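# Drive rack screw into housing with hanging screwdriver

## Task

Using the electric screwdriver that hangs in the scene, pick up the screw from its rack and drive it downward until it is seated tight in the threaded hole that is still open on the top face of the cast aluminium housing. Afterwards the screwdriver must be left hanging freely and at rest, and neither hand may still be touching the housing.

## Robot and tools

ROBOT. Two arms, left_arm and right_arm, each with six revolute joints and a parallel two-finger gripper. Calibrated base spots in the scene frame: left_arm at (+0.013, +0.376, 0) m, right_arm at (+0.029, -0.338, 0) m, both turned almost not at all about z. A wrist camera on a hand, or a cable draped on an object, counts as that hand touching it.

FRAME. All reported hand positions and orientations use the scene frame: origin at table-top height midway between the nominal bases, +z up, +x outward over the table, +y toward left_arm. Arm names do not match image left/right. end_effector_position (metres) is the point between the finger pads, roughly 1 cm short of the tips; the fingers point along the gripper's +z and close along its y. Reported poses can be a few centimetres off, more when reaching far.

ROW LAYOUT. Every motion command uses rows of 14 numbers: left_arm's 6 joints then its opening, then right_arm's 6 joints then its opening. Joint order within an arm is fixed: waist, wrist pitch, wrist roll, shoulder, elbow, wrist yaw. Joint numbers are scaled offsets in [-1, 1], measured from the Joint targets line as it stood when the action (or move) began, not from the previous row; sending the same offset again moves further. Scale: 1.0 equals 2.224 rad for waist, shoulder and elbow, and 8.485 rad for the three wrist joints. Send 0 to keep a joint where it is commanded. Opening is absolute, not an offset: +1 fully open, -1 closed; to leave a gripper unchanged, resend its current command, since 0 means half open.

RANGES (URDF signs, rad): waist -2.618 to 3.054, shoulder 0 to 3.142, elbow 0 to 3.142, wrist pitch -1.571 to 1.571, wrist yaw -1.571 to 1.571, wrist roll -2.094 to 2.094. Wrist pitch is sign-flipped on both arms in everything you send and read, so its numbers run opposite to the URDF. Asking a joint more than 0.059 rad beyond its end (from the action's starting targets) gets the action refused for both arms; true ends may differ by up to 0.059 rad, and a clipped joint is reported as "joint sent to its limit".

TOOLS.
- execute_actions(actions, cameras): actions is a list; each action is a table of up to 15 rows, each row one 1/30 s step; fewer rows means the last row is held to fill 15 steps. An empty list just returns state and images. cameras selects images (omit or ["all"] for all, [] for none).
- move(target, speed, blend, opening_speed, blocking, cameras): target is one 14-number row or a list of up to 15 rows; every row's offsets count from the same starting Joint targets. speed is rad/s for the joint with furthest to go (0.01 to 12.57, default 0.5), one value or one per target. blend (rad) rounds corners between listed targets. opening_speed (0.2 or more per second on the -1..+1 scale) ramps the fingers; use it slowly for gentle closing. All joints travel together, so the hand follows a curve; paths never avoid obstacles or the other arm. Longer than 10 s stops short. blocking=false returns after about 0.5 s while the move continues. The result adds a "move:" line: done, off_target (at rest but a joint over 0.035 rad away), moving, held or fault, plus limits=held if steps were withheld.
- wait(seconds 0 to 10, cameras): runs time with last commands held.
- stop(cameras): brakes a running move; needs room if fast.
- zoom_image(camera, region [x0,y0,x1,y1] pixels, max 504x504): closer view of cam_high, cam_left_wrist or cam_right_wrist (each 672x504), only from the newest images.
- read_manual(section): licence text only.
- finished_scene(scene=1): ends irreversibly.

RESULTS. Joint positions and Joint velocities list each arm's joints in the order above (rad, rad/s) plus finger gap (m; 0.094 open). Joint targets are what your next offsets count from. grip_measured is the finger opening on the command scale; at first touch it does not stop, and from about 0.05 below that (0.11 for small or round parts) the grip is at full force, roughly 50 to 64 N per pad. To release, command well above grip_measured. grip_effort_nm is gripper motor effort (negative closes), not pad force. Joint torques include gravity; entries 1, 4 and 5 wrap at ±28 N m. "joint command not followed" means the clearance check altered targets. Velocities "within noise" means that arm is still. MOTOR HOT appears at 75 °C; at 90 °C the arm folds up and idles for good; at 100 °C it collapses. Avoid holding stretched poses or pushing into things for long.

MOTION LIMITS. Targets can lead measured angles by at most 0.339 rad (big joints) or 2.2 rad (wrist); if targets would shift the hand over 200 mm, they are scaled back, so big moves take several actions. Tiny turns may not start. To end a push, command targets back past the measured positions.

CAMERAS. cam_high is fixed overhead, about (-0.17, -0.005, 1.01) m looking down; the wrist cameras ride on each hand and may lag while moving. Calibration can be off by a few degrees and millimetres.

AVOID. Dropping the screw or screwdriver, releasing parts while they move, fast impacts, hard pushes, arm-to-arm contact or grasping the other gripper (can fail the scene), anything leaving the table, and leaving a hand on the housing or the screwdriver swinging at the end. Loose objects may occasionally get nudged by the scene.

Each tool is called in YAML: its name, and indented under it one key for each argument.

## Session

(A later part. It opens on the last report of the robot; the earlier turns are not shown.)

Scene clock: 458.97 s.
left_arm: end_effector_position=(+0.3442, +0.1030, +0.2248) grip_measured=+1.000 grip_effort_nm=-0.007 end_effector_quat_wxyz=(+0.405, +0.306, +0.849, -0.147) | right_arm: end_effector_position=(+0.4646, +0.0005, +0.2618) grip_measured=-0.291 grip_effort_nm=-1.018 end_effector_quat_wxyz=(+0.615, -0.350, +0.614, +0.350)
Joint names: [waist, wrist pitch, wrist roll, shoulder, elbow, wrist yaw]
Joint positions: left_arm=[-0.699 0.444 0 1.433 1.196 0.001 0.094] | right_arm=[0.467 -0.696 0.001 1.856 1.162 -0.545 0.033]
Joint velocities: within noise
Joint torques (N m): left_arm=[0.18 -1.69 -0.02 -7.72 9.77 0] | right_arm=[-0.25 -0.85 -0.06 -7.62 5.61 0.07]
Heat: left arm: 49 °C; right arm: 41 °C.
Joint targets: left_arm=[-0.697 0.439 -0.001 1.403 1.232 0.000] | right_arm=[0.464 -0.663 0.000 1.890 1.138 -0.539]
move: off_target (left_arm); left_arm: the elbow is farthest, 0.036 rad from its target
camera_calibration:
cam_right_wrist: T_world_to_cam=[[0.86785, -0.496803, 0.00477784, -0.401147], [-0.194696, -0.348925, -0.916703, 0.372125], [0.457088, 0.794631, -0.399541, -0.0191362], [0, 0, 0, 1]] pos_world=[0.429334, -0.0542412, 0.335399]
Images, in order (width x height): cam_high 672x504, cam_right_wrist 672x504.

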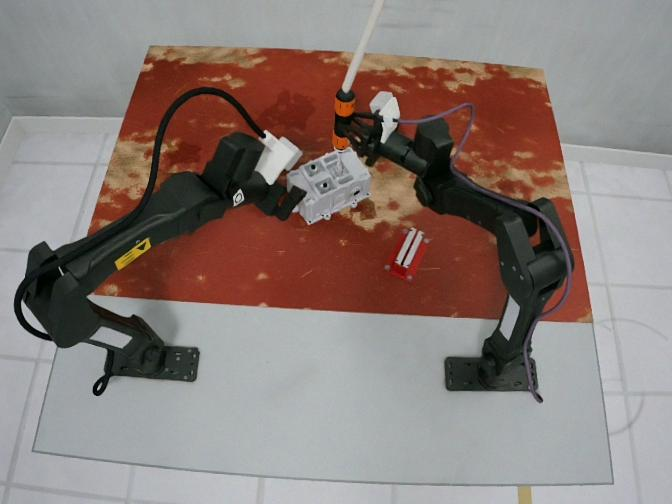

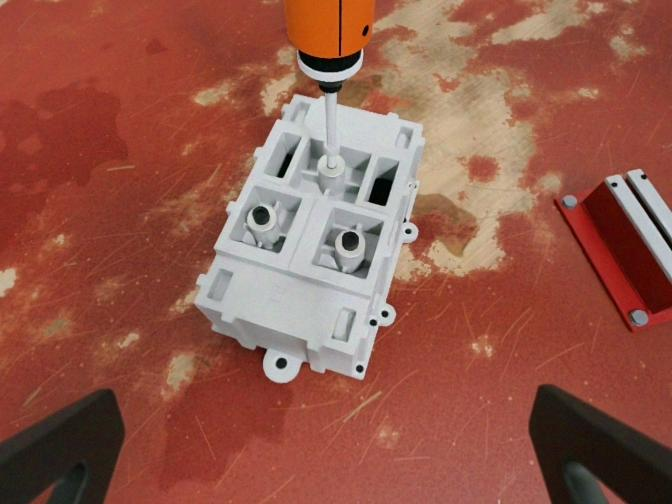

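move:
  target: [0,0,0,0,0,0,1,0,-0.0028,0,0.003,-0.004,0,-0.45]
  speed: 0.05
  cameras: ["cam_right_wrist","cam_high"]

zoom_image:
  camera: "cam_right_wrist"
  region: [300, 120, 370, 200]

zoom_image:
  camera: "cam_high"
  region: [320, 145, 355, 180]

Scene clock: 478.60 s.
left_arm: end_effector_position=(+0.3442, +0.1030, +0.2248) grip_measured=+1.000 grip_effort_nm=-0.002 end_effector_quat_wxyz=(+0.405, +0.306, +0.849, -0.147) | right_arm: end_effector_position=(+0.4645, +0.0004, +0.2608) grip_measured=-0.291 grip_effort_nm=-1.018 end_effector_quat_wxyz=(+0.617, -0.349, +0.612, +0.350)
Joint names: [waist, wrist pitch, wrist roll, shoulder, elbow, wrist yaw]
Joint positions: left_arm=[-0.699 0.444 0 1.433 1.196 0.001 0.094] | right_arm=[0.467 -0.71 0.001 1.859 1.156 -0.545 0.033]
Joint velocities: within noise
Joint torques (N m): left_arm=[0.16 -1.68 -0.02 -7.75 9.8 0] | right_arm=[-0.17 -0.98 -0.06 -7.1 5.37 0.07]
Heat: left arm: 49 °C; right arm: 41 °C.
Joint targets: left_arm=[-0.697 0.439 -0.001 1.403 1.232 0.000] | right_arm=[0.464 -0.687 0.000 1.897 1.129 -0.539]
move: off_target (left_arm, right_arm); left_arm: the elbow is farthest, 0.036 rad from its target; right_arm: the shoulder is farthest, 0.038 rad from its target
camera_calibration:
cam_right_wrist: T_world_to_cam=[[0.867821, -0.49683, 0.00682816, -0.40153], [-0.190995, -0.346237, -0.918499, 0.369795], [0.458702, 0.795789, -0.395363, -0.0212555], [0, 0, 0, 1]] pos_world=[0.428835, -0.0545406, 0.333995]
Images, in order (width x height): cam_high 672x504, cam_right_wrist 672x504.

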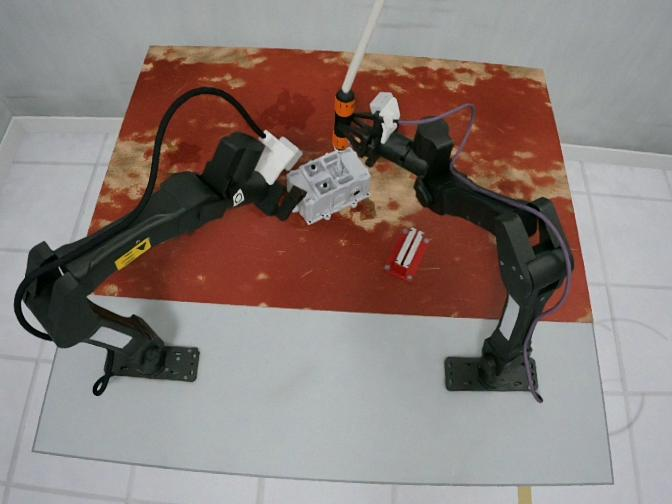

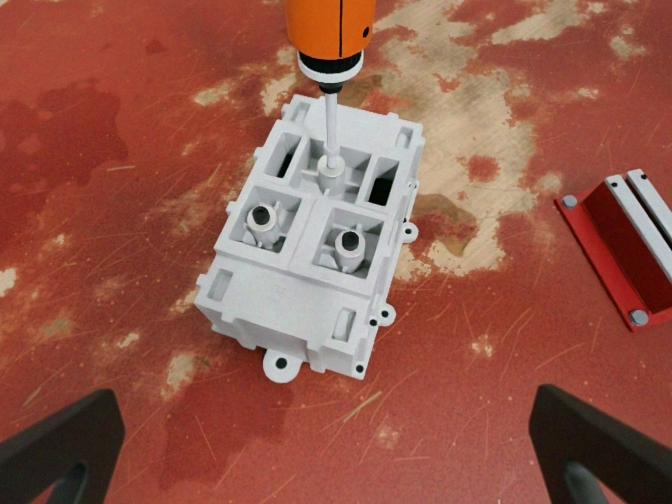

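Scaled by 6.300 from the camera's 672x504 image, which has a finer 960x720 frame.

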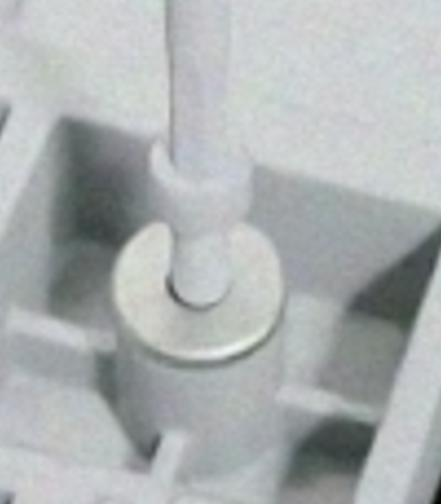

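Scaled by 14.400 from the camera's 672x504 image, which has a finer 960x720 frame.

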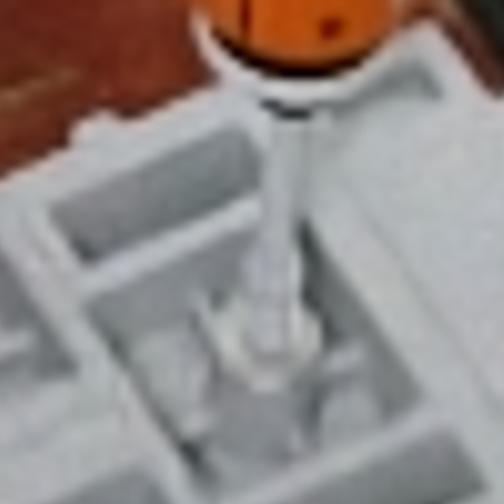

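move:
  target: [0,0,0,0,0,0,1,0.0015,-0.0012,0,0.003,-0.006,0,-0.45]
  speed: 0.05

zoom_image:
  camera: "cam_right_wrist"
  region: [300, 120, 370, 200]

zoom_image:
  camera: "cam_high"
  region: [320, 145, 355, 180]

Scene clock: 490.83 s.
left_arm: end_effector_position=(+0.3442, +0.1030, +0.2248) grip_measured=+1.000 grip_effort_nm=-0.007 end_effector_quat_wxyz=(+0.405, +0.306, +0.849, -0.147) | right_arm: end_effector_position=(+0.4637, +0.0000, +0.2599) grip_measured=-0.291 grip_effort_nm=-1.023 end_effector_quat_wxyz=(+0.620, -0.349, +0.609, +0.351)
Joint names: [waist, wrist pitch, wrist roll, shoulder, elbow, wrist yaw]
Joint positions: left_arm=[-0.699 0.444 0 1.433 1.196 0.001 0.094] | right_arm=[0.467 -0.733 0.003 1.862 1.146 -0.545 0.033]
Joint velocities: within noise
Joint torques (N m): left_arm=[0.16 -1.68 -0.01 -7.73 9.8 0] | right_arm=[0.02 -0.87 -0.08 -6.99 5.07 0.08]
Heat: left arm: 49 °C; right arm: 39 °C.
Joint targets: left_arm=[-0.697 0.439 -0.001 1.403 1.232 0.000] | right_arm=[0.467 -0.697 0.000 1.903 1.116 -0.539]
move: off_target (left_arm, right_arm); left_arm: the elbow is farthest, 0.036 rad from its target; right_arm: the shoulder is farthest, 0.042 rad from its target
camera_calibration:
cam_left_wrist: T_world_to_cam=[[-0.649903, -0.760017, 0.000938276, 0.300181], [-0.683231, 0.583701, -0.438735, 0.312739], [0.332898, -0.285776, -0.898616, 0.201873], [0, 0, 0, 1]] pos_world=[0.341559, 0.103286, 0.318334]
cam_right_wrist: T_world_to_cam=[[0.867751, -0.496893, 0.0102252, -0.401894], [-0.184435, -0.341058, -0.921772, 0.366549], [0.461509, 0.797983, -0.387598, -0.0242419], [0, 0, 0, 1]] pos_world=[0.427536, -0.0553394, 0.332587]

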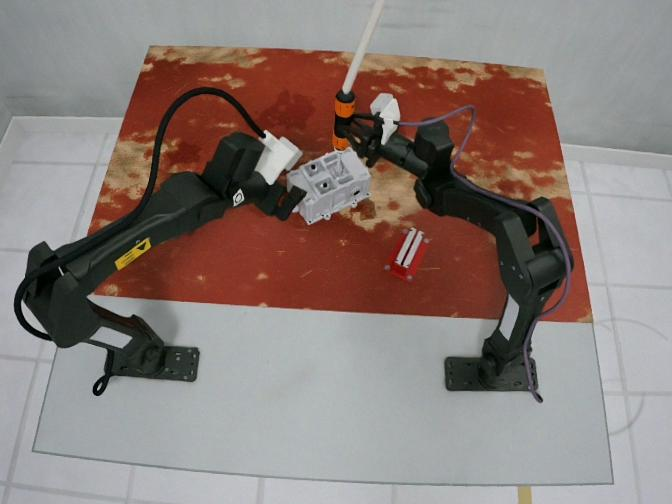

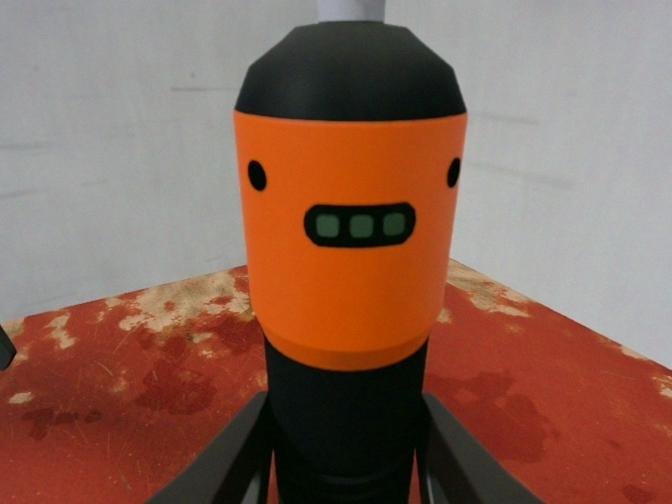

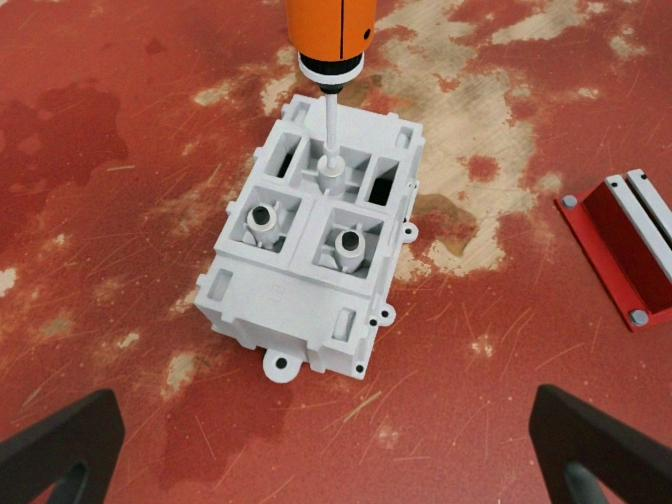

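Scaled by 6.300 from the camera's 672x504 image, which has a finer 960x720 frame.

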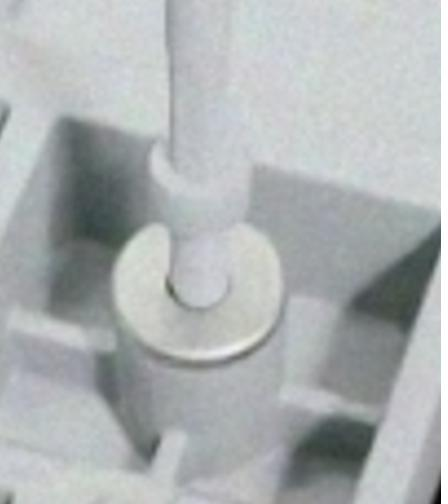

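Scaled by 14.400 from the camera's 672x504 image, which has a finer 960x720 frame.

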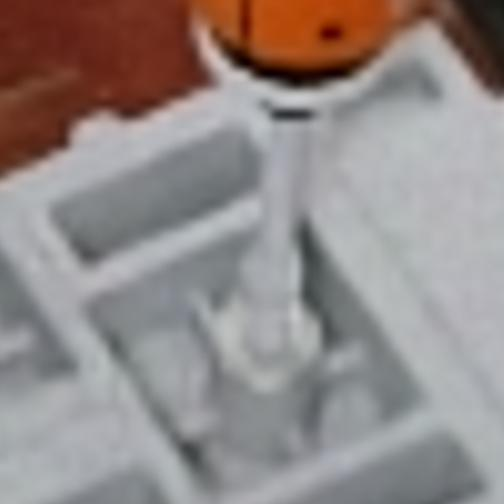

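move:
  target: [0,0,0,0,0,0,1,0.001,0.003,0,0.003,-0.005,0,-0.45]
  speed: 0.05

zoom_image:
  camera: "cam_right_wrist"
  region: [300, 120, 370, 200]

Scene clock: 496.87 s.
left_arm: end_effector_position=(+0.3442, +0.1030, +0.2248) grip_measured=+1.000 grip_effort_nm=-0.007 end_effector_quat_wxyz=(+0.405, +0.306, +0.849, -0.147) | right_arm: end_effector_position=(+0.4632, -0.0003, +0.2582) grip_measured=-0.291 grip_effort_nm=-1.023 end_effector_quat_wxyz=(+0.619, -0.349, +0.610, +0.351)
Joint names: [waist, wrist pitch, wrist roll, shoulder, elbow, wrist yaw]
Joint positions: left_arm=[-0.699 0.444 0 1.433 1.196 0.001 0.094] | right_arm=[0.467 -0.736 0.004 1.862 1.141 -0.545 0.033]
Joint velocities: within noise
Joint torques (N m): left_arm=[0.17 -1.69 -0.02 -7.75 9.78 0] | right_arm=[0.21 -0.6 -0.08 -6.53 4.66 0.06]
Heat: left arm: 49 °C; right arm: 39 °C.
Joint targets: left_arm=[-0.697 0.439 -0.001 1.403 1.232 0.000] | right_arm=[0.470 -0.671 0.000 1.910 1.104 -0.539]
move: off_target (left_arm, right_arm); left_arm: the elbow is farthest, 0.036 rad from its target; right_arm: the wrist pitch is farthest, 0.065 rad from its target
camera_calibration:
cam_left_wrist: T_world_to_cam=[[-0.649903, -0.760017, 0.000938276, 0.300181], [-0.683231, 0.583701, -0.438735, 0.312739], [0.332898, -0.285776, -0.898616, 0.201873], [0, 0, 0, 1]] pos_world=[0.341559, 0.103286, 0.318334]
cam_right_wrist: T_world_to_cam=[[0.867821, -0.496803, 0.00863171, -0.401263], [-0.18657, -0.341905, -0.921028, 0.365537], [0.460521, 0.797677, -0.3894, -0.0234806], [0, 0, 0, 1]] pos_world=[0.427236, -0.0556397, 0.33099]

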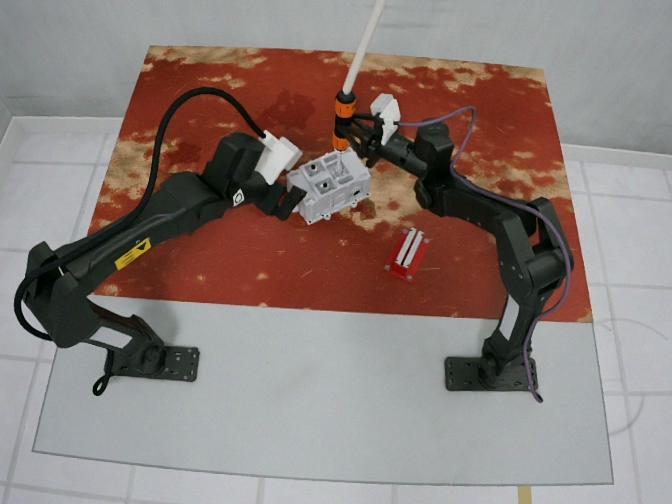

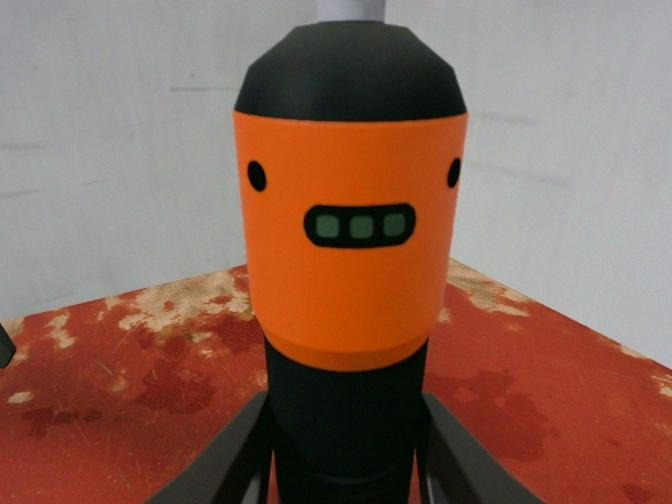

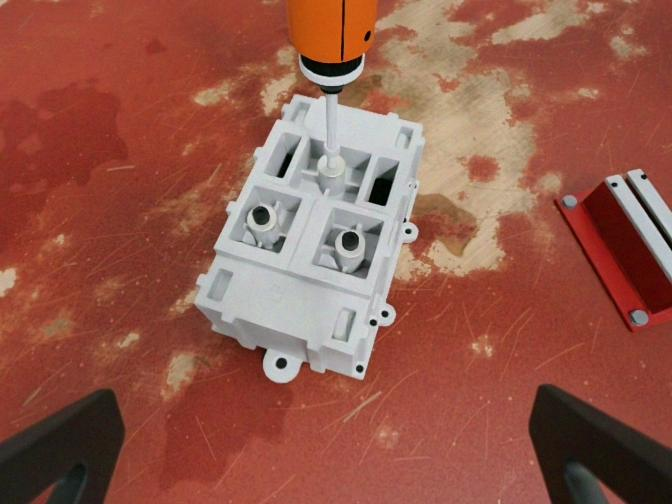

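Scaled by 6.300 from the camera's 672x504 image, which has a finer 960x720 frame.

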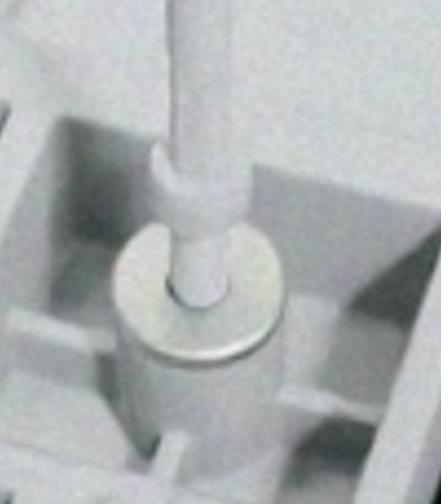

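move:
  target: [0,0,0,0,0,0,1,0.002,0.004,0,0.004,-0.008,0,-0.45]
  speed: 0.05

zoom_image:
  camera: "cam_right_wrist"
  region: [300, 120, 370, 200]

Scene clock: 506.37 s.
left_arm: end_effector_position=(+0.3442, +0.1030, +0.2248) grip_measured=+1.000 grip_effort_nm=-0.007 end_effector_quat_wxyz=(+0.405, +0.306, +0.849, -0.147) | right_arm: end_effector_position=(+0.4622, -0.0008, +0.2542) grip_measured=-0.291 grip_effort_nm=-1.013 end_effector_quat_wxyz=(+0.617, -0.349, +0.612, +0.351)
Joint names: [waist, wrist pitch, wrist roll, shoulder, elbow, wrist yaw]
Joint positions: left_arm=[-0.699 0.444 0 1.433 1.196 0.001 0.094] | right_arm=[0.467 -0.741 0.004 1.862 1.13 -0.545 0.033]
Joint velocities: within noise
Joint torques (N m): left_arm=[0.17 -1.69 -0.02 -7.72 9.81 0] | right_arm=[0.57 -0.25 -0.11 -5.81 4.23 0.07]
Heat: left arm: 49 °C; right arm: 39 °C.
Joint targets: left_arm=[-0.697 0.439 -0.001 1.403 1.232 0.000] | right_arm=[0.474 -0.637 0.000 1.919 1.086 -0.539]
move: off_target (left_arm, right_arm); left_arm: the elbow is farthest, 0.036 rad from its target; right_arm: the wrist pitch is farthest, 0.104 rad from its target
camera_calibration:
cam_left_wrist: T_world_to_cam=[[-0.649903, -0.760017, 0.000938276, 0.300181], [-0.683231, 0.583701, -0.438735, 0.312739], [0.332898, -0.285776, -0.898616, 0.201873], [0, 0, 0, 1]] pos_world=[0.341559, 0.103286, 0.318334]
cam_right_wrist: T_world_to_cam=[[0.867837, -0.496822, 0.00515127, -0.399728], [-0.191873, -0.344686, -0.9189, 0.363423], [0.458305, 0.796467, -0.394458, -0.0218299], [0, 0, 0, 1]] pos_world=[0.426635, -0.0559402, 0.327397]

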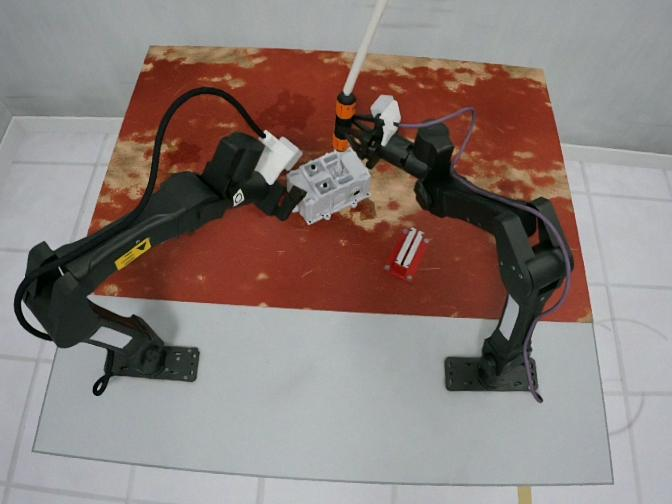

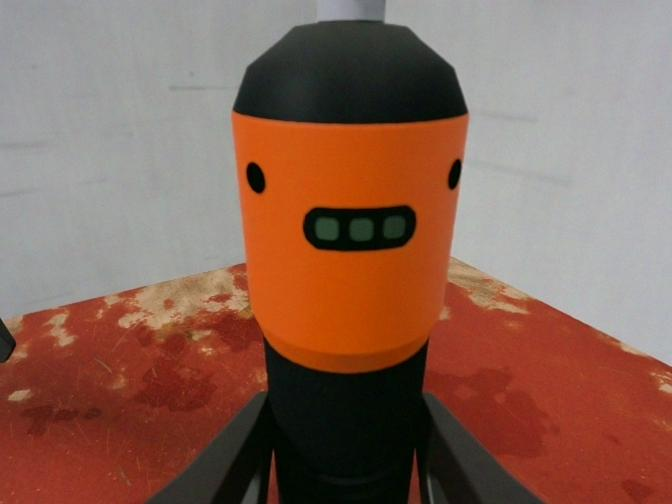

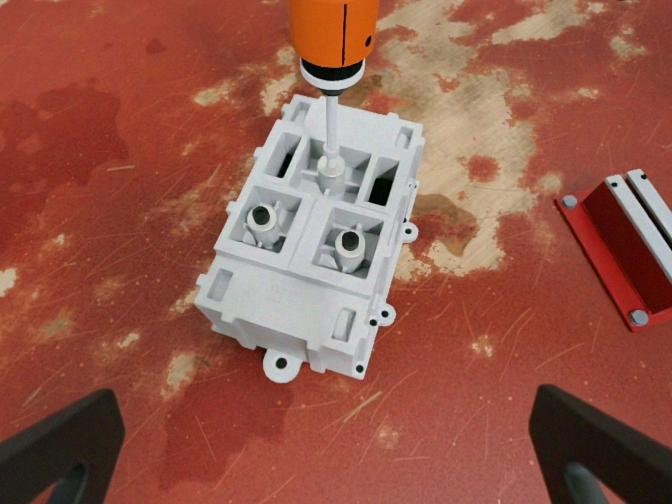

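Scaled by 6.300 from the camera's 672x504 image, which has a finer 960x720 frame.

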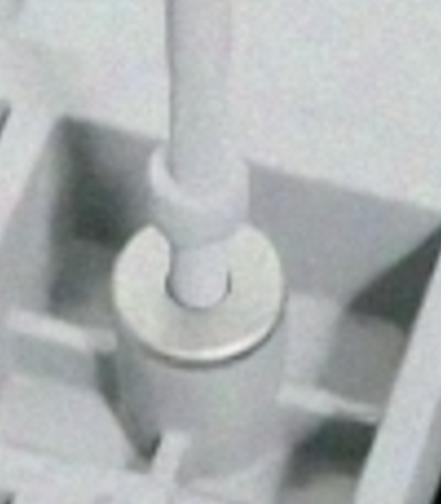

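wait:
  seconds: 1

zoom_image:
  camera: "cam_right_wrist"
  region: [280, 60, 400, 200]

Scene clock: 518.77 s.
left_arm: end_effector_position=(+0.3442, +0.1030, +0.2248) grip_measured=+1.000 grip_effort_nm=-0.007 end_effector_quat_wxyz=(+0.405, +0.306, +0.849, -0.147) | right_arm: end_effector_position=(+0.4625, -0.0010, +0.2516) grip_measured=-0.291 grip_effort_nm=-1.023 end_effector_quat_wxyz=(+0.615, -0.348, +0.614, +0.350)
Joint names: [waist, wrist pitch, wrist roll, shoulder, elbow, wrist yaw]
Joint positions: left_arm=[-0.699 0.444 0 1.433 1.196 0.001 0.094] | right_arm=[0.467 -0.741 0.004 1.865 1.127 -0.543 0.033]
Joint velocities: within noise
Joint torques (N m): left_arm=[0.17 -1.69 -0.02 -7.69 9.78 0] | right_arm=[0.7 -0.25 -0.11 -5.97 4.44 0.08]
Heat: left arm: 49 °C; right arm: 38 °C.
Joint targets: left_arm=[-0.697 0.439 -0.001 1.403 1.232 0.000] | right_arm=[0.474 -0.637 0.000 1.919 1.086 -0.539]
Tool commands: left_gripper/opening=+1.0 right_gripper/opening=-0.45
wait: 1.00 s; at rest from the start
camera_calibration:
cam_left_wrist: T_world_to_cam=[[-0.649903, -0.760017, 0.000938276, 0.300181], [-0.683231, 0.583701, -0.438735, 0.312739], [0.332898, -0.285776, -0.898616, 0.201873], [0, 0, 0, 1]] pos_world=[0.341559, 0.103286, 0.318334]
cam_right_wrist: T_world_to_cam=[[0.866922, -0.498439, 0.00227213, -0.398863], [-0.196851, -0.34656, -0.91714, 0.362987], [0.457926, 0.794642, -0.398558, -0.0216125], [0, 0, 0, 1]] pos_world=[0.427135, -0.055838, 0.325203]

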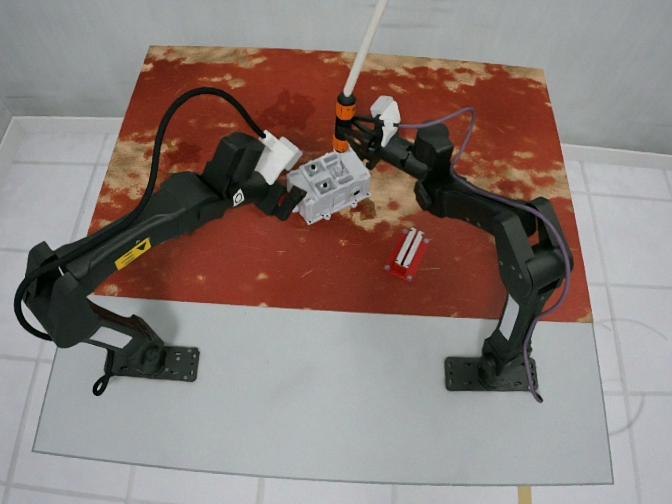

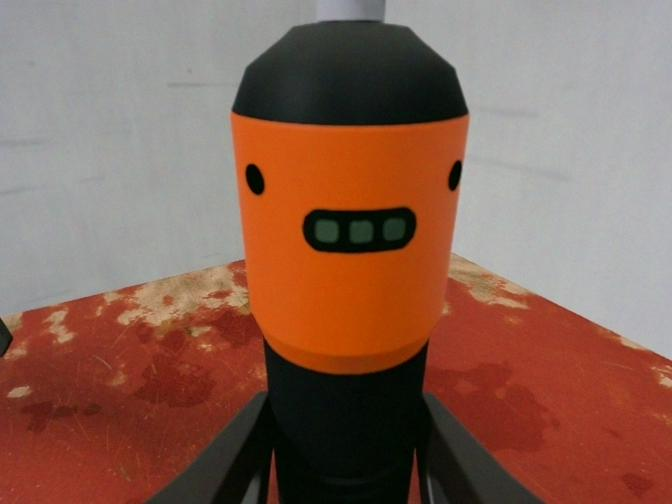

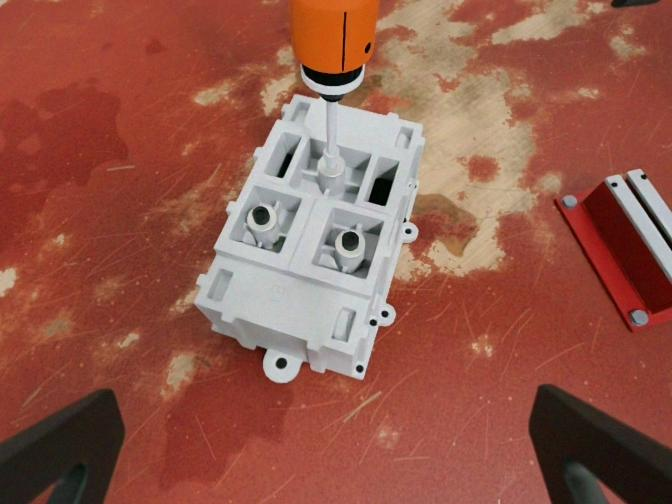

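Scaled by 3.600 from the camera's 672x504 image, which has a finer 960x720 frame.

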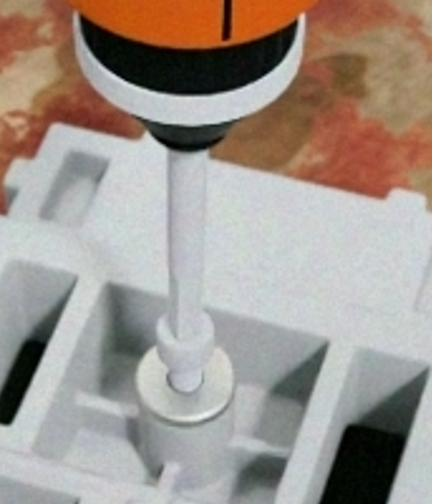

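move:
  target: [0,0,0,0,0,0,1,0.0005,-0.0022,0,0.0045,-0.0059,0,-0.45]
  speed: 0.05
  cameras: ["cam_right_wrist"]

zoom_image:
  camera: "cam_right_wrist"
  region: [280, 60, 400, 200]

Scene clock: 526.20 s.
left_arm: end_effector_position=(+0.3442, +0.1030, +0.2248) grip_measured=+1.000 grip_effort_nm=-0.002 end_effector_quat_wxyz=(+0.405, +0.306, +0.849, -0.147) | right_arm: end_effector_position=(+0.4619, -0.0013, +0.2488) grip_measured=-0.291 grip_effort_nm=-1.018 end_effector_quat_wxyz=(+0.617, -0.348, +0.613, +0.350)
Joint names: [waist, wrist pitch, wrist roll, shoulder, elbow, wrist yaw]
Joint positions: left_arm=[-0.699 0.444 0 1.433 1.196 0.001 0.094] | right_arm=[0.467 -0.759 0.004 1.869 1.117 -0.543 0.033]
Joint velocities: within noise
Joint torques (N m): left_arm=[0.16 -1.68 -0.01 -7.71 9.78 0.01] | right_arm=[0.73 -0.24 -0.08 -5.56 4.26 0.07]
Heat: left arm: 50 °C; right arm: 37 °C.
Joint targets: left_arm=[-0.697 0.439 -0.001 1.403 1.232 0.000] | right_arm=[0.475 -0.656 0.000 1.929 1.073 -0.539]
move: off_target (left_arm, right_arm); left_arm: the elbow is farthest, 0.036 rad from its target; right_arm: the wrist pitch is farthest, 0.103 rad from its target
camera_calibration:
cam_right_wrist: T_world_to_cam=[[0.866874, -0.498509, 0.00414324, -0.398949], [-0.194085, -0.345133, -0.918267, 0.359109], [0.459195, 0.795218, -0.39594, -0.023518], [0, 0, 0, 1]] pos_world=[0.426335, -0.0562376, 0.322099]
Images, in order (width x height): cam_right_wrist 672x504.

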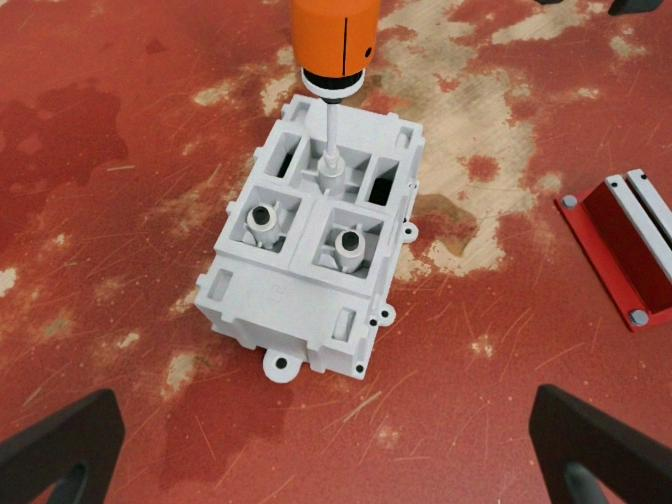

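Scaled by 3.600 from the camera's 672x504 image, which has a finer 960x720 frame.

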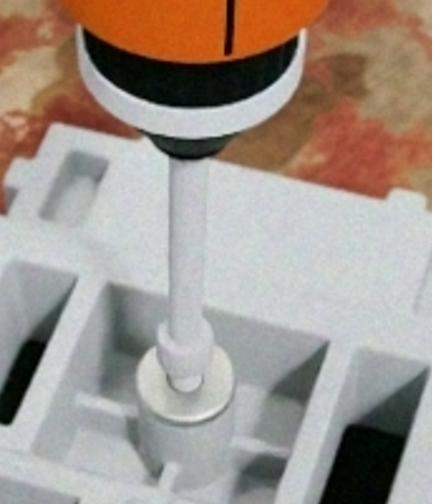

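move:
  target: [0,0,0,0,0,0,1,0.0005,-0.0022,0,0.0045,-0.0059,0,-0.45]
  speed: 0.05
  cameras: ["cam_right_wrist"]

zoom_image:
  camera: "cam_right_wrist"
  region: [280, 60, 400, 200]

Scene clock: 531.03 s.
left_arm: end_effector_position=(+0.3442, +0.1030, +0.2248) grip_measured=+1.000 grip_effort_nm=0.002 end_effector_quat_wxyz=(+0.405, +0.306, +0.849, -0.147) | right_arm: end_effector_position=(+0.4616, -0.0010, +0.2437) grip_measured=-0.291 grip_effort_nm=-1.023 end_effector_quat_wxyz=(+0.618, -0.348, +0.612, +0.351)
Joint names: [waist, wrist pitch, wrist roll, shoulder, elbow, wrist yaw]
Joint positions: left_arm=[-0.699 0.444 0 1.433 1.196 0.001 0.094] | right_arm=[0.467 -0.786 0.004 1.881 1.105 -0.543 0.033]
Joint velocities: within noise
Joint torques (N m): left_arm=[0.16 -1.69 -0.01 -7.69 9.83 -0.01] | right_arm=[0.66 -0.16 -0.07 -5.78 3.86 0.03]
Heat: left arm: 50 °C; right arm: 37 °C.
Joint targets: left_arm=[-0.697 0.439 -0.001 1.403 1.232 0.000] | right_arm=[0.476 -0.675 0.000 1.939 1.060 -0.539]
move: off_target (left_arm, right_arm); left_arm: the elbow is farthest, 0.036 rad from its target; right_arm: the wrist pitch is farthest, 0.111 rad from its target
camera_calibration:
cam_right_wrist: T_world_to_cam=[[0.867254, -0.497828, 0.00610218, -0.399188], [-0.190753, -0.343578, -0.919547, 0.35325], [0.459873, 0.796318, -0.392932, -0.0266474], [0, 0, 0, 1]] pos_world=[0.425836, -0.0561384, 0.316795]
Images, in order (width x height): cam_right_wrist 672x504.

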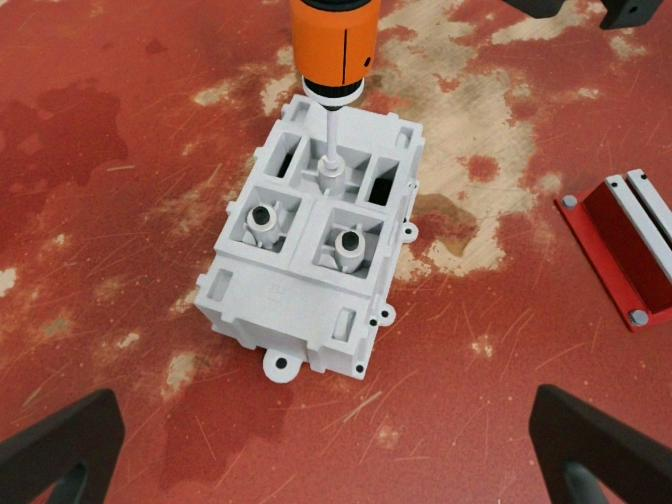

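Scaled by 3.600 from the camera's 672x504 image, which has a finer 960x720 frame.

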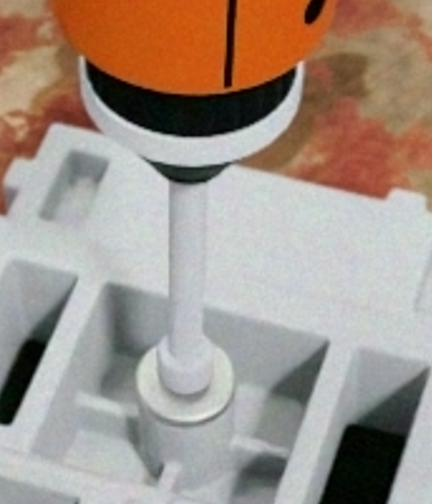

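move:
  target: [0,0,0,0,0,0,1,0,-0.0005,0,0.0022,-0.003,0,-0.45]
  speed: 0.05
  cameras: ["cam_right_wrist","cam_left_wrist"]

zoom_image:
  camera: "cam_right_wrist"
  region: [280, 60, 400, 200]

Scene clock: 546.27 s.
left_arm: end_effector_position=(+0.3442, +0.1030, +0.2248) grip_measured=+1.000 grip_effort_nm=-0.002 end_effector_quat_wxyz=(+0.405, +0.306, +0.849, -0.147) | right_arm: end_effector_position=(+0.4619, -0.0007, +0.2420) grip_measured=-0.291 grip_effort_nm=-1.018 end_effector_quat_wxyz=(+0.618, -0.349, +0.612, +0.350)
Joint names: [waist, wrist pitch, wrist roll, shoulder, elbow, wrist yaw]
Joint positions: left_arm=[-0.699 0.444 0 1.433 1.196 0.001 0.094] | right_arm=[0.468 -0.791 0.003 1.885 1.104 -0.543 0.033]
Joint velocities: within noise
Joint torques (N m): left_arm=[0.16 -1.68 -0.02 -7.71 9.8 0] | right_arm=[0.69 -0.18 -0.08 -5.76 3.55 0.04]
Heat: left arm: 50 °C; right arm: 37 °C.
Joint targets: left_arm=[-0.697 0.439 -0.001 1.403 1.232 0.000] | right_arm=[0.476 -0.679 0.000 1.944 1.054 -0.539]
move: off_target (left_arm, right_arm); left_arm: the elbow is farthest, 0.036 rad from its target; right_arm: the wrist pitch is farthest, 0.112 rad from its target
camera_calibration:
cam_left_wrist: T_world_to_cam=[[-0.649903, -0.760017, 0.000938276, 0.300181], [-0.683231, 0.583701, -0.438735, 0.312739], [0.332898, -0.285776, -0.898616, 0.201873], [0, 0, 0, 1]] pos_world=[0.341559, 0.103286, 0.318334]
cam_right_wrist: T_world_to_cam=[[0.867269, -0.497795, 0.00664314, -0.399414], [-0.190459, -0.344091, -0.919417, 0.351685], [0.459967, 0.796116, -0.393229, -0.0277297], [0, 0, 0, 1]] pos_world=[0.426136, -0.0557385, 0.315094]
Images, in order (width x height): cam_left_wrist 672x504, cam_right_wrist 672x504.

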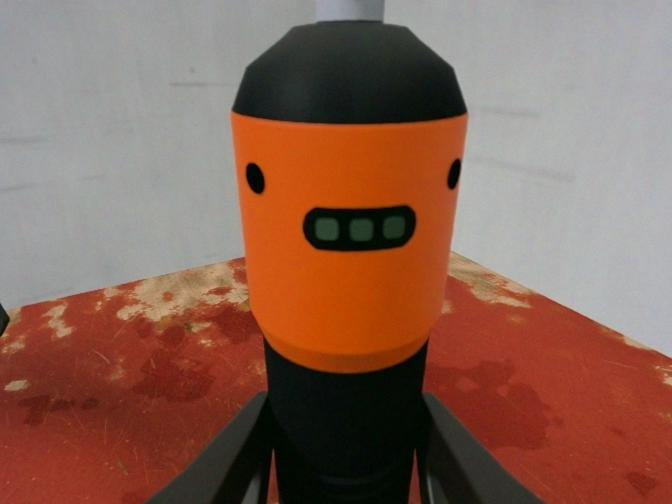

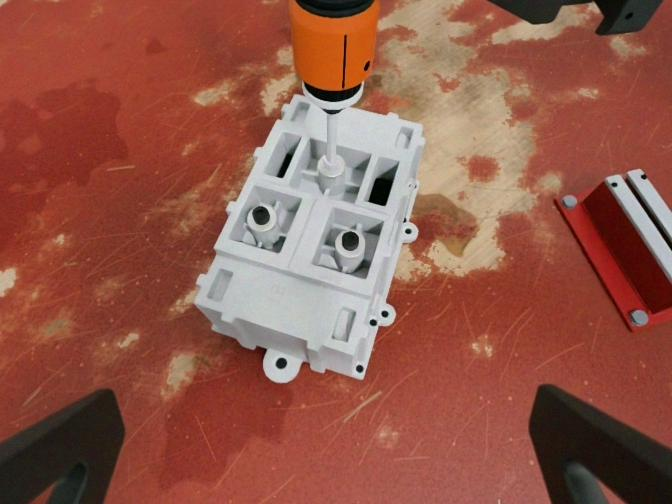

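Scaled by 3.600 from the camera's 672x504 image, which has a finer 960x720 frame.

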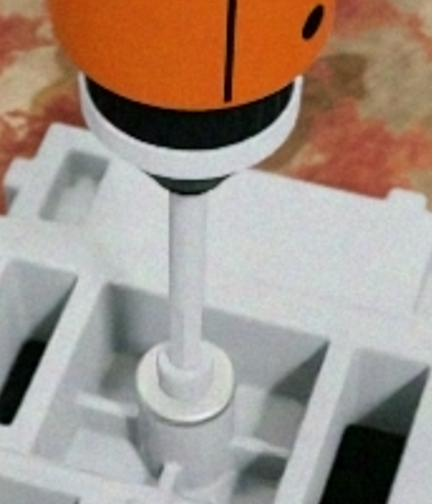

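move:
  target: [0,0,0,0,0,0,1,0,-0.0005,0,0.003,-0.005,0,-0.45]
  speed: 0.05
  cameras: ["cam_right_wrist","cam_left_wrist"]

zoom_image:
  camera: "cam_right_wrist"
  region: [300, 120, 370, 200]

Scene clock: 557.97 s.
left_arm: end_effector_position=(+0.3442, +0.1030, +0.2248) grip_measured=+1.000 grip_effort_nm=-0.007 end_effector_quat_wxyz=(+0.405, +0.306, +0.849, -0.147) | right_arm: end_effector_position=(+0.4608, -0.0013, +0.2404) grip_measured=-0.291 grip_effort_nm=-1.018 end_effector_quat_wxyz=(+0.621, -0.349, +0.609, +0.350)
Joint names: [waist, wrist pitch, wrist roll, shoulder, elbow, wrist yaw]
Joint positions: left_arm=[-0.699 0.444 0 1.433 1.196 0.001 0.094] | right_arm=[0.468 -0.814 0.003 1.888 1.092 -0.543 0.033]
Joint velocities: within noise
Joint torques (N m): left_arm=[0.17 -1.68 -0.01 -7.73 9.78 0] | right_arm=[0.61 -0.05 -0.06 -5.34 3.43 0.07]
Heat: left arm: 50 °C; right arm: 37 °C.
Joint targets: left_arm=[-0.697 0.439 -0.001 1.403 1.232 0.000] | right_arm=[0.476 -0.683 0.000 1.951 1.042 -0.539]
move: off_target (left_arm, right_arm); left_arm: the elbow is farthest, 0.036 rad from its target; right_arm: the wrist pitch is farthest, 0.131 rad from its target
camera_calibration:
cam_left_wrist: T_world_to_cam=[[-0.649903, -0.760017, 0.000938276, 0.300181], [-0.683231, 0.583701, -0.438735, 0.312739], [0.332898, -0.285776, -0.898616, 0.201873], [0, 0, 0, 1]] pos_world=[0.341559, 0.103286, 0.318334]
cam_right_wrist: T_world_to_cam=[[0.867181, -0.497872, 0.0109652, -0.399781], [-0.18392, -0.340655, -0.922024, 0.347368], [0.462785, 0.797545, -0.386978, -0.0301795], [0, 0, 0, 1]] pos_world=[0.424537, -0.0566377, 0.312986]
Images, in order (width x height): cam_left_wrist 672x504, cam_right_wrist 672x504.

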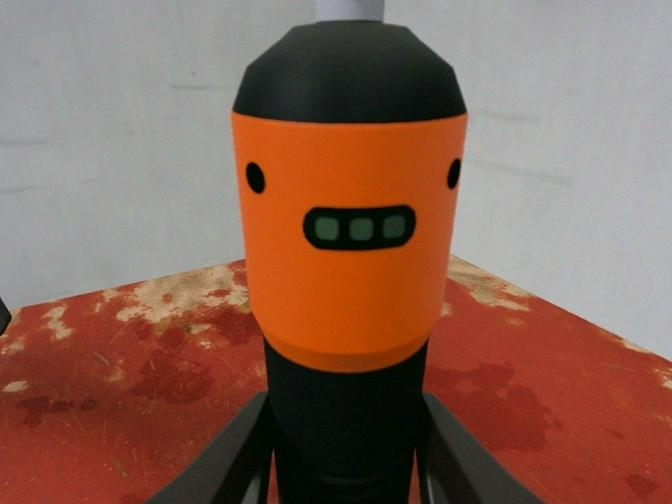

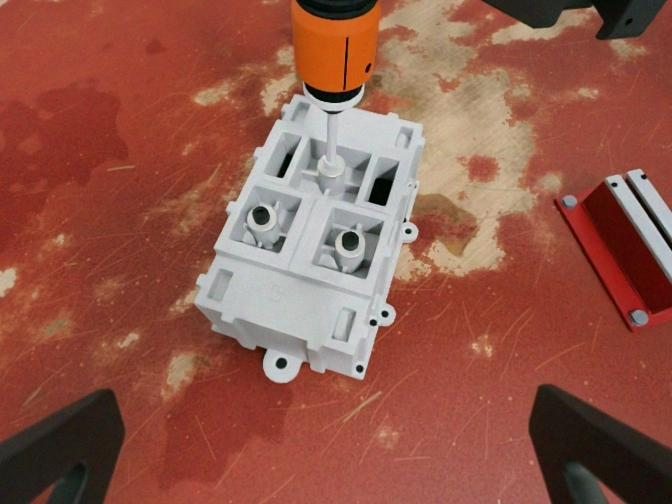

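Scaled by 6.300 from the camera's 672x504 image, which has a finer 960x720 frame.

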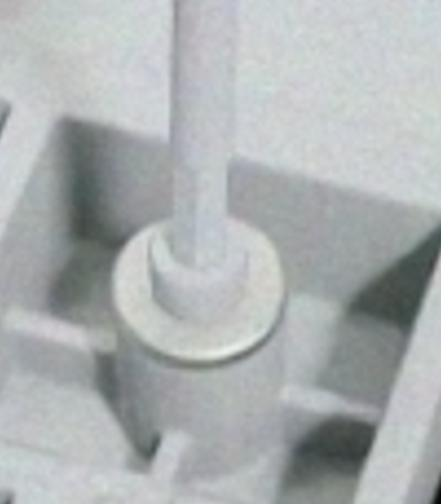

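wait:
  seconds: 1.5
  cameras: ["cam_right_wrist"]

zoom_image:
  camera: "cam_right_wrist"
  region: [300, 120, 370, 200]

Scene clock: 564.17 s.
left_arm: end_effector_position=(+0.3442, +0.1030, +0.2248) grip_measured=+1.000 grip_effort_nm=-0.012 end_effector_quat_wxyz=(+0.405, +0.306, +0.849, -0.147) | right_arm: end_effector_position=(+0.4608, -0.0013, +0.2405) grip_measured=-0.291 grip_effort_nm=-1.018 end_effector_quat_wxyz=(+0.621, -0.349, +0.609, +0.350)
Joint names: [waist, wrist pitch, wrist roll, shoulder, elbow, wrist yaw]
Joint positions: left_arm=[-0.699 0.444 0 1.433 1.196 0.001 0.094] | right_arm=[0.468 -0.815 0.003 1.888 1.092 -0.543 0.033]
Joint velocities: within noise
Joint torques (N m): left_arm=[0.18 -1.69 -0.02 -7.73 9.78 0] | right_arm=[0.68 0.01 -0.08 -5.3 3.49 0.02]
Heat: left arm: 50 °C; right arm: 37 °C.
Joint targets: left_arm=[-0.697 0.439 -0.001 1.403 1.232 0.000] | right_arm=[0.476 -0.683 0.000 1.950 1.042 -0.539]
Tool commands: left_gripper/opening=+1.0 right_gripper/opening=-0.45
wait: 1.50 s; at rest from the start
camera_calibration:
cam_right_wrist: T_world_to_cam=[[0.867181, -0.497865, 0.0113095, -0.399889], [-0.183354, -0.340317, -0.922261, 0.347312], [0.46301, 0.797694, -0.386402, -0.0304089], [0, 0, 0, 1]] pos_world=[0.424537, -0.0566376, 0.313085]
Images, in order (width x height): cam_right_wrist 672x504.

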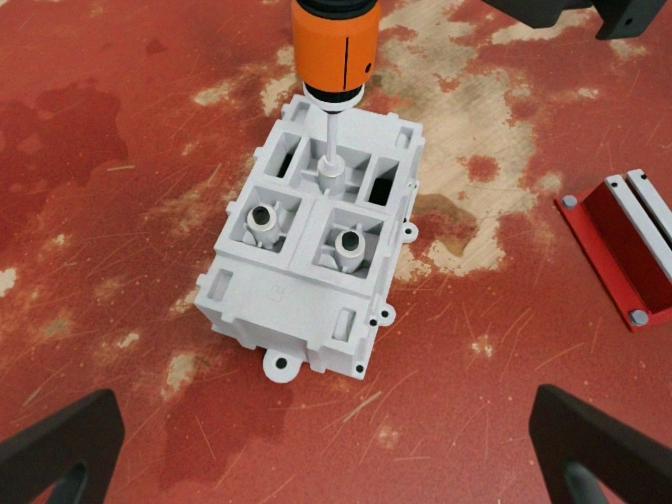

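Scaled by 6.300 from the camera's 672x504 image, which has a finer 960x720 frame.

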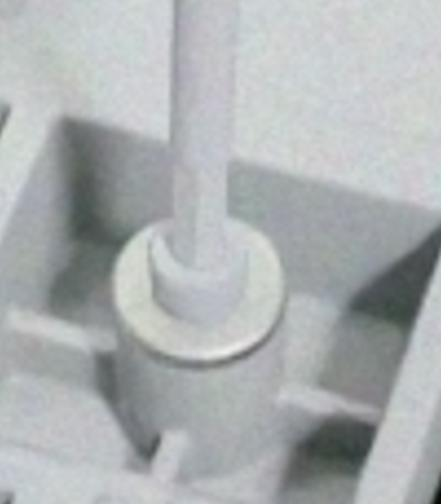

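move:
  target:
    - [0,0,0,0,0,0,1,-0.001,-0.0108,0,-0.0283,0.0441,0,-0.45]
    - [0,0,0,0,0,0,1,-0.001,0.0269,0,-0.0652,0.143,0,-0.45]
  speed: [0.15,0.3]

zoom_image:
  camera: "cam_right_wrist"
  region: [280, 60, 400, 200]

Scene clock: 576.83 s.
left_arm: end_effector_position=(+0.3442, +0.1030, +0.2248) grip_measured=+1.000 grip_effort_nm=-0.007 end_effector_quat_wxyz=(+0.405, +0.306, +0.849, -0.147) | right_arm: end_effector_position=(+0.4775, +0.0070, +0.2524) grip_measured=-0.291 grip_effort_nm=-1.018 end_effector_quat_wxyz=(+0.560, -0.351, +0.667, +0.344)
Joint names: [waist, wrist pitch, wrist roll, shoulder, elbow, wrist yaw]
Joint positions: left_arm=[-0.699 0.444 0 1.433 1.196 0.001 0.094] | right_arm=[0.468 -0.417 -0.015 1.877 1.302 -0.539 0.033]
Joint velocities: within noise
Joint torques (N m): left_arm=[0.17 -1.68 -0.01 -7.72 9.8 0] | right_arm=[0.55 -1.55 0.15 -16.92 12.27 -0.04]
Heat: left arm: 50 °C; right arm: 38 °C.
Joint targets: left_arm=[-0.697 0.439 -0.001 1.403 1.232 0.000] | right_arm=[0.474 -0.455 0.000 1.805 1.361 -0.539]
move: off_target (left_arm, right_arm); left_arm: the elbow is farthest, 0.036 rad from its target; right_arm: the shoulder is farthest, 0.072 rad from its target
camera_calibration:
cam_left_wrist: T_world_to_cam=[[-0.649903, -0.760017, 0.000938276, 0.300181], [-0.683231, 0.583701, -0.438735, 0.312739], [0.332898, -0.285776, -0.898616, 0.201873], [0, 0, 0, 1]] pos_world=[0.341559, 0.103286, 0.318334]
cam_right_wrist: T_world_to_cam=[[0.862195, -0.50261, -0.0632636, -0.389098], [-0.308749, -0.422371, -0.852219, 0.40688], [0.401613, 0.754312, -0.519347, 0.0231151], [0, 0, 0, 1]] pos_world=[0.451819, -0.0411465, 0.33414]

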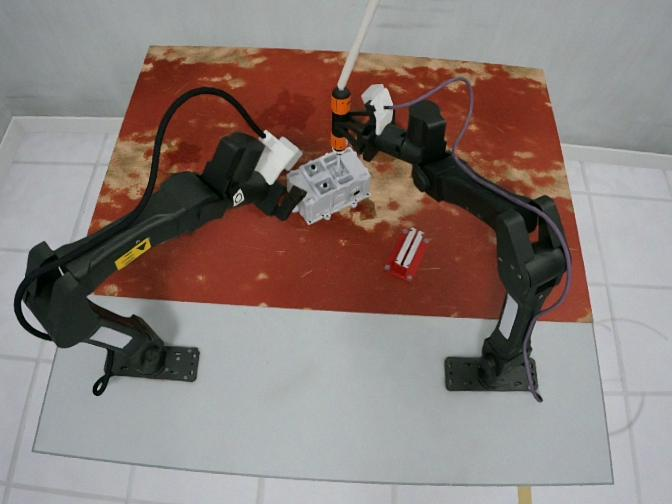

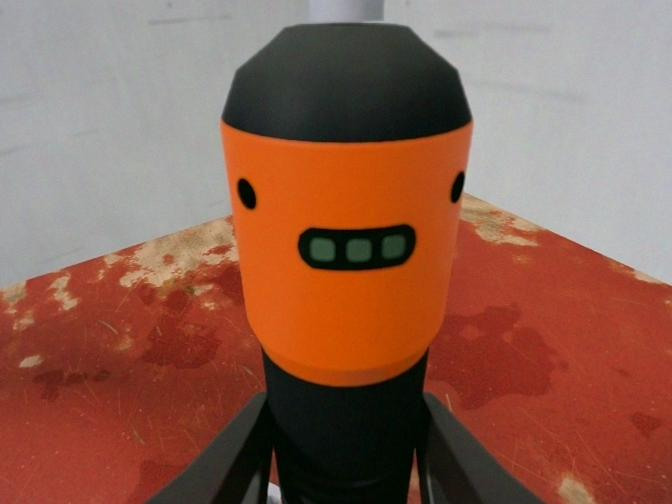

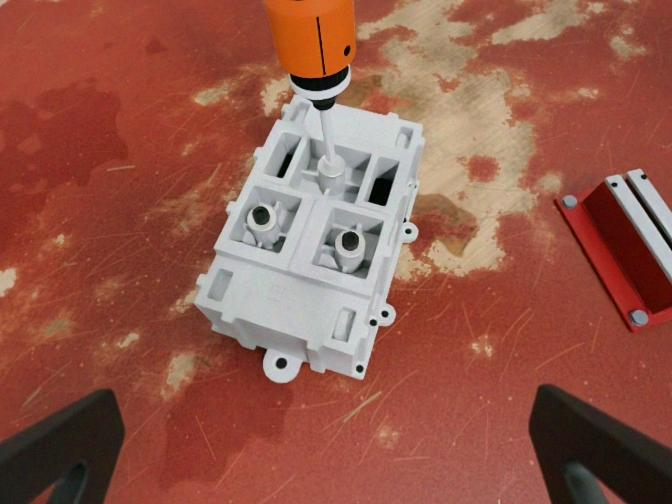

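Scaled by 3.600 from the camera's 672x504 image, which has a finer 960x720 frame.

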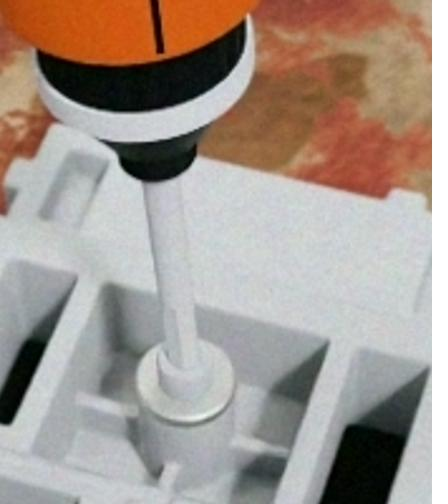

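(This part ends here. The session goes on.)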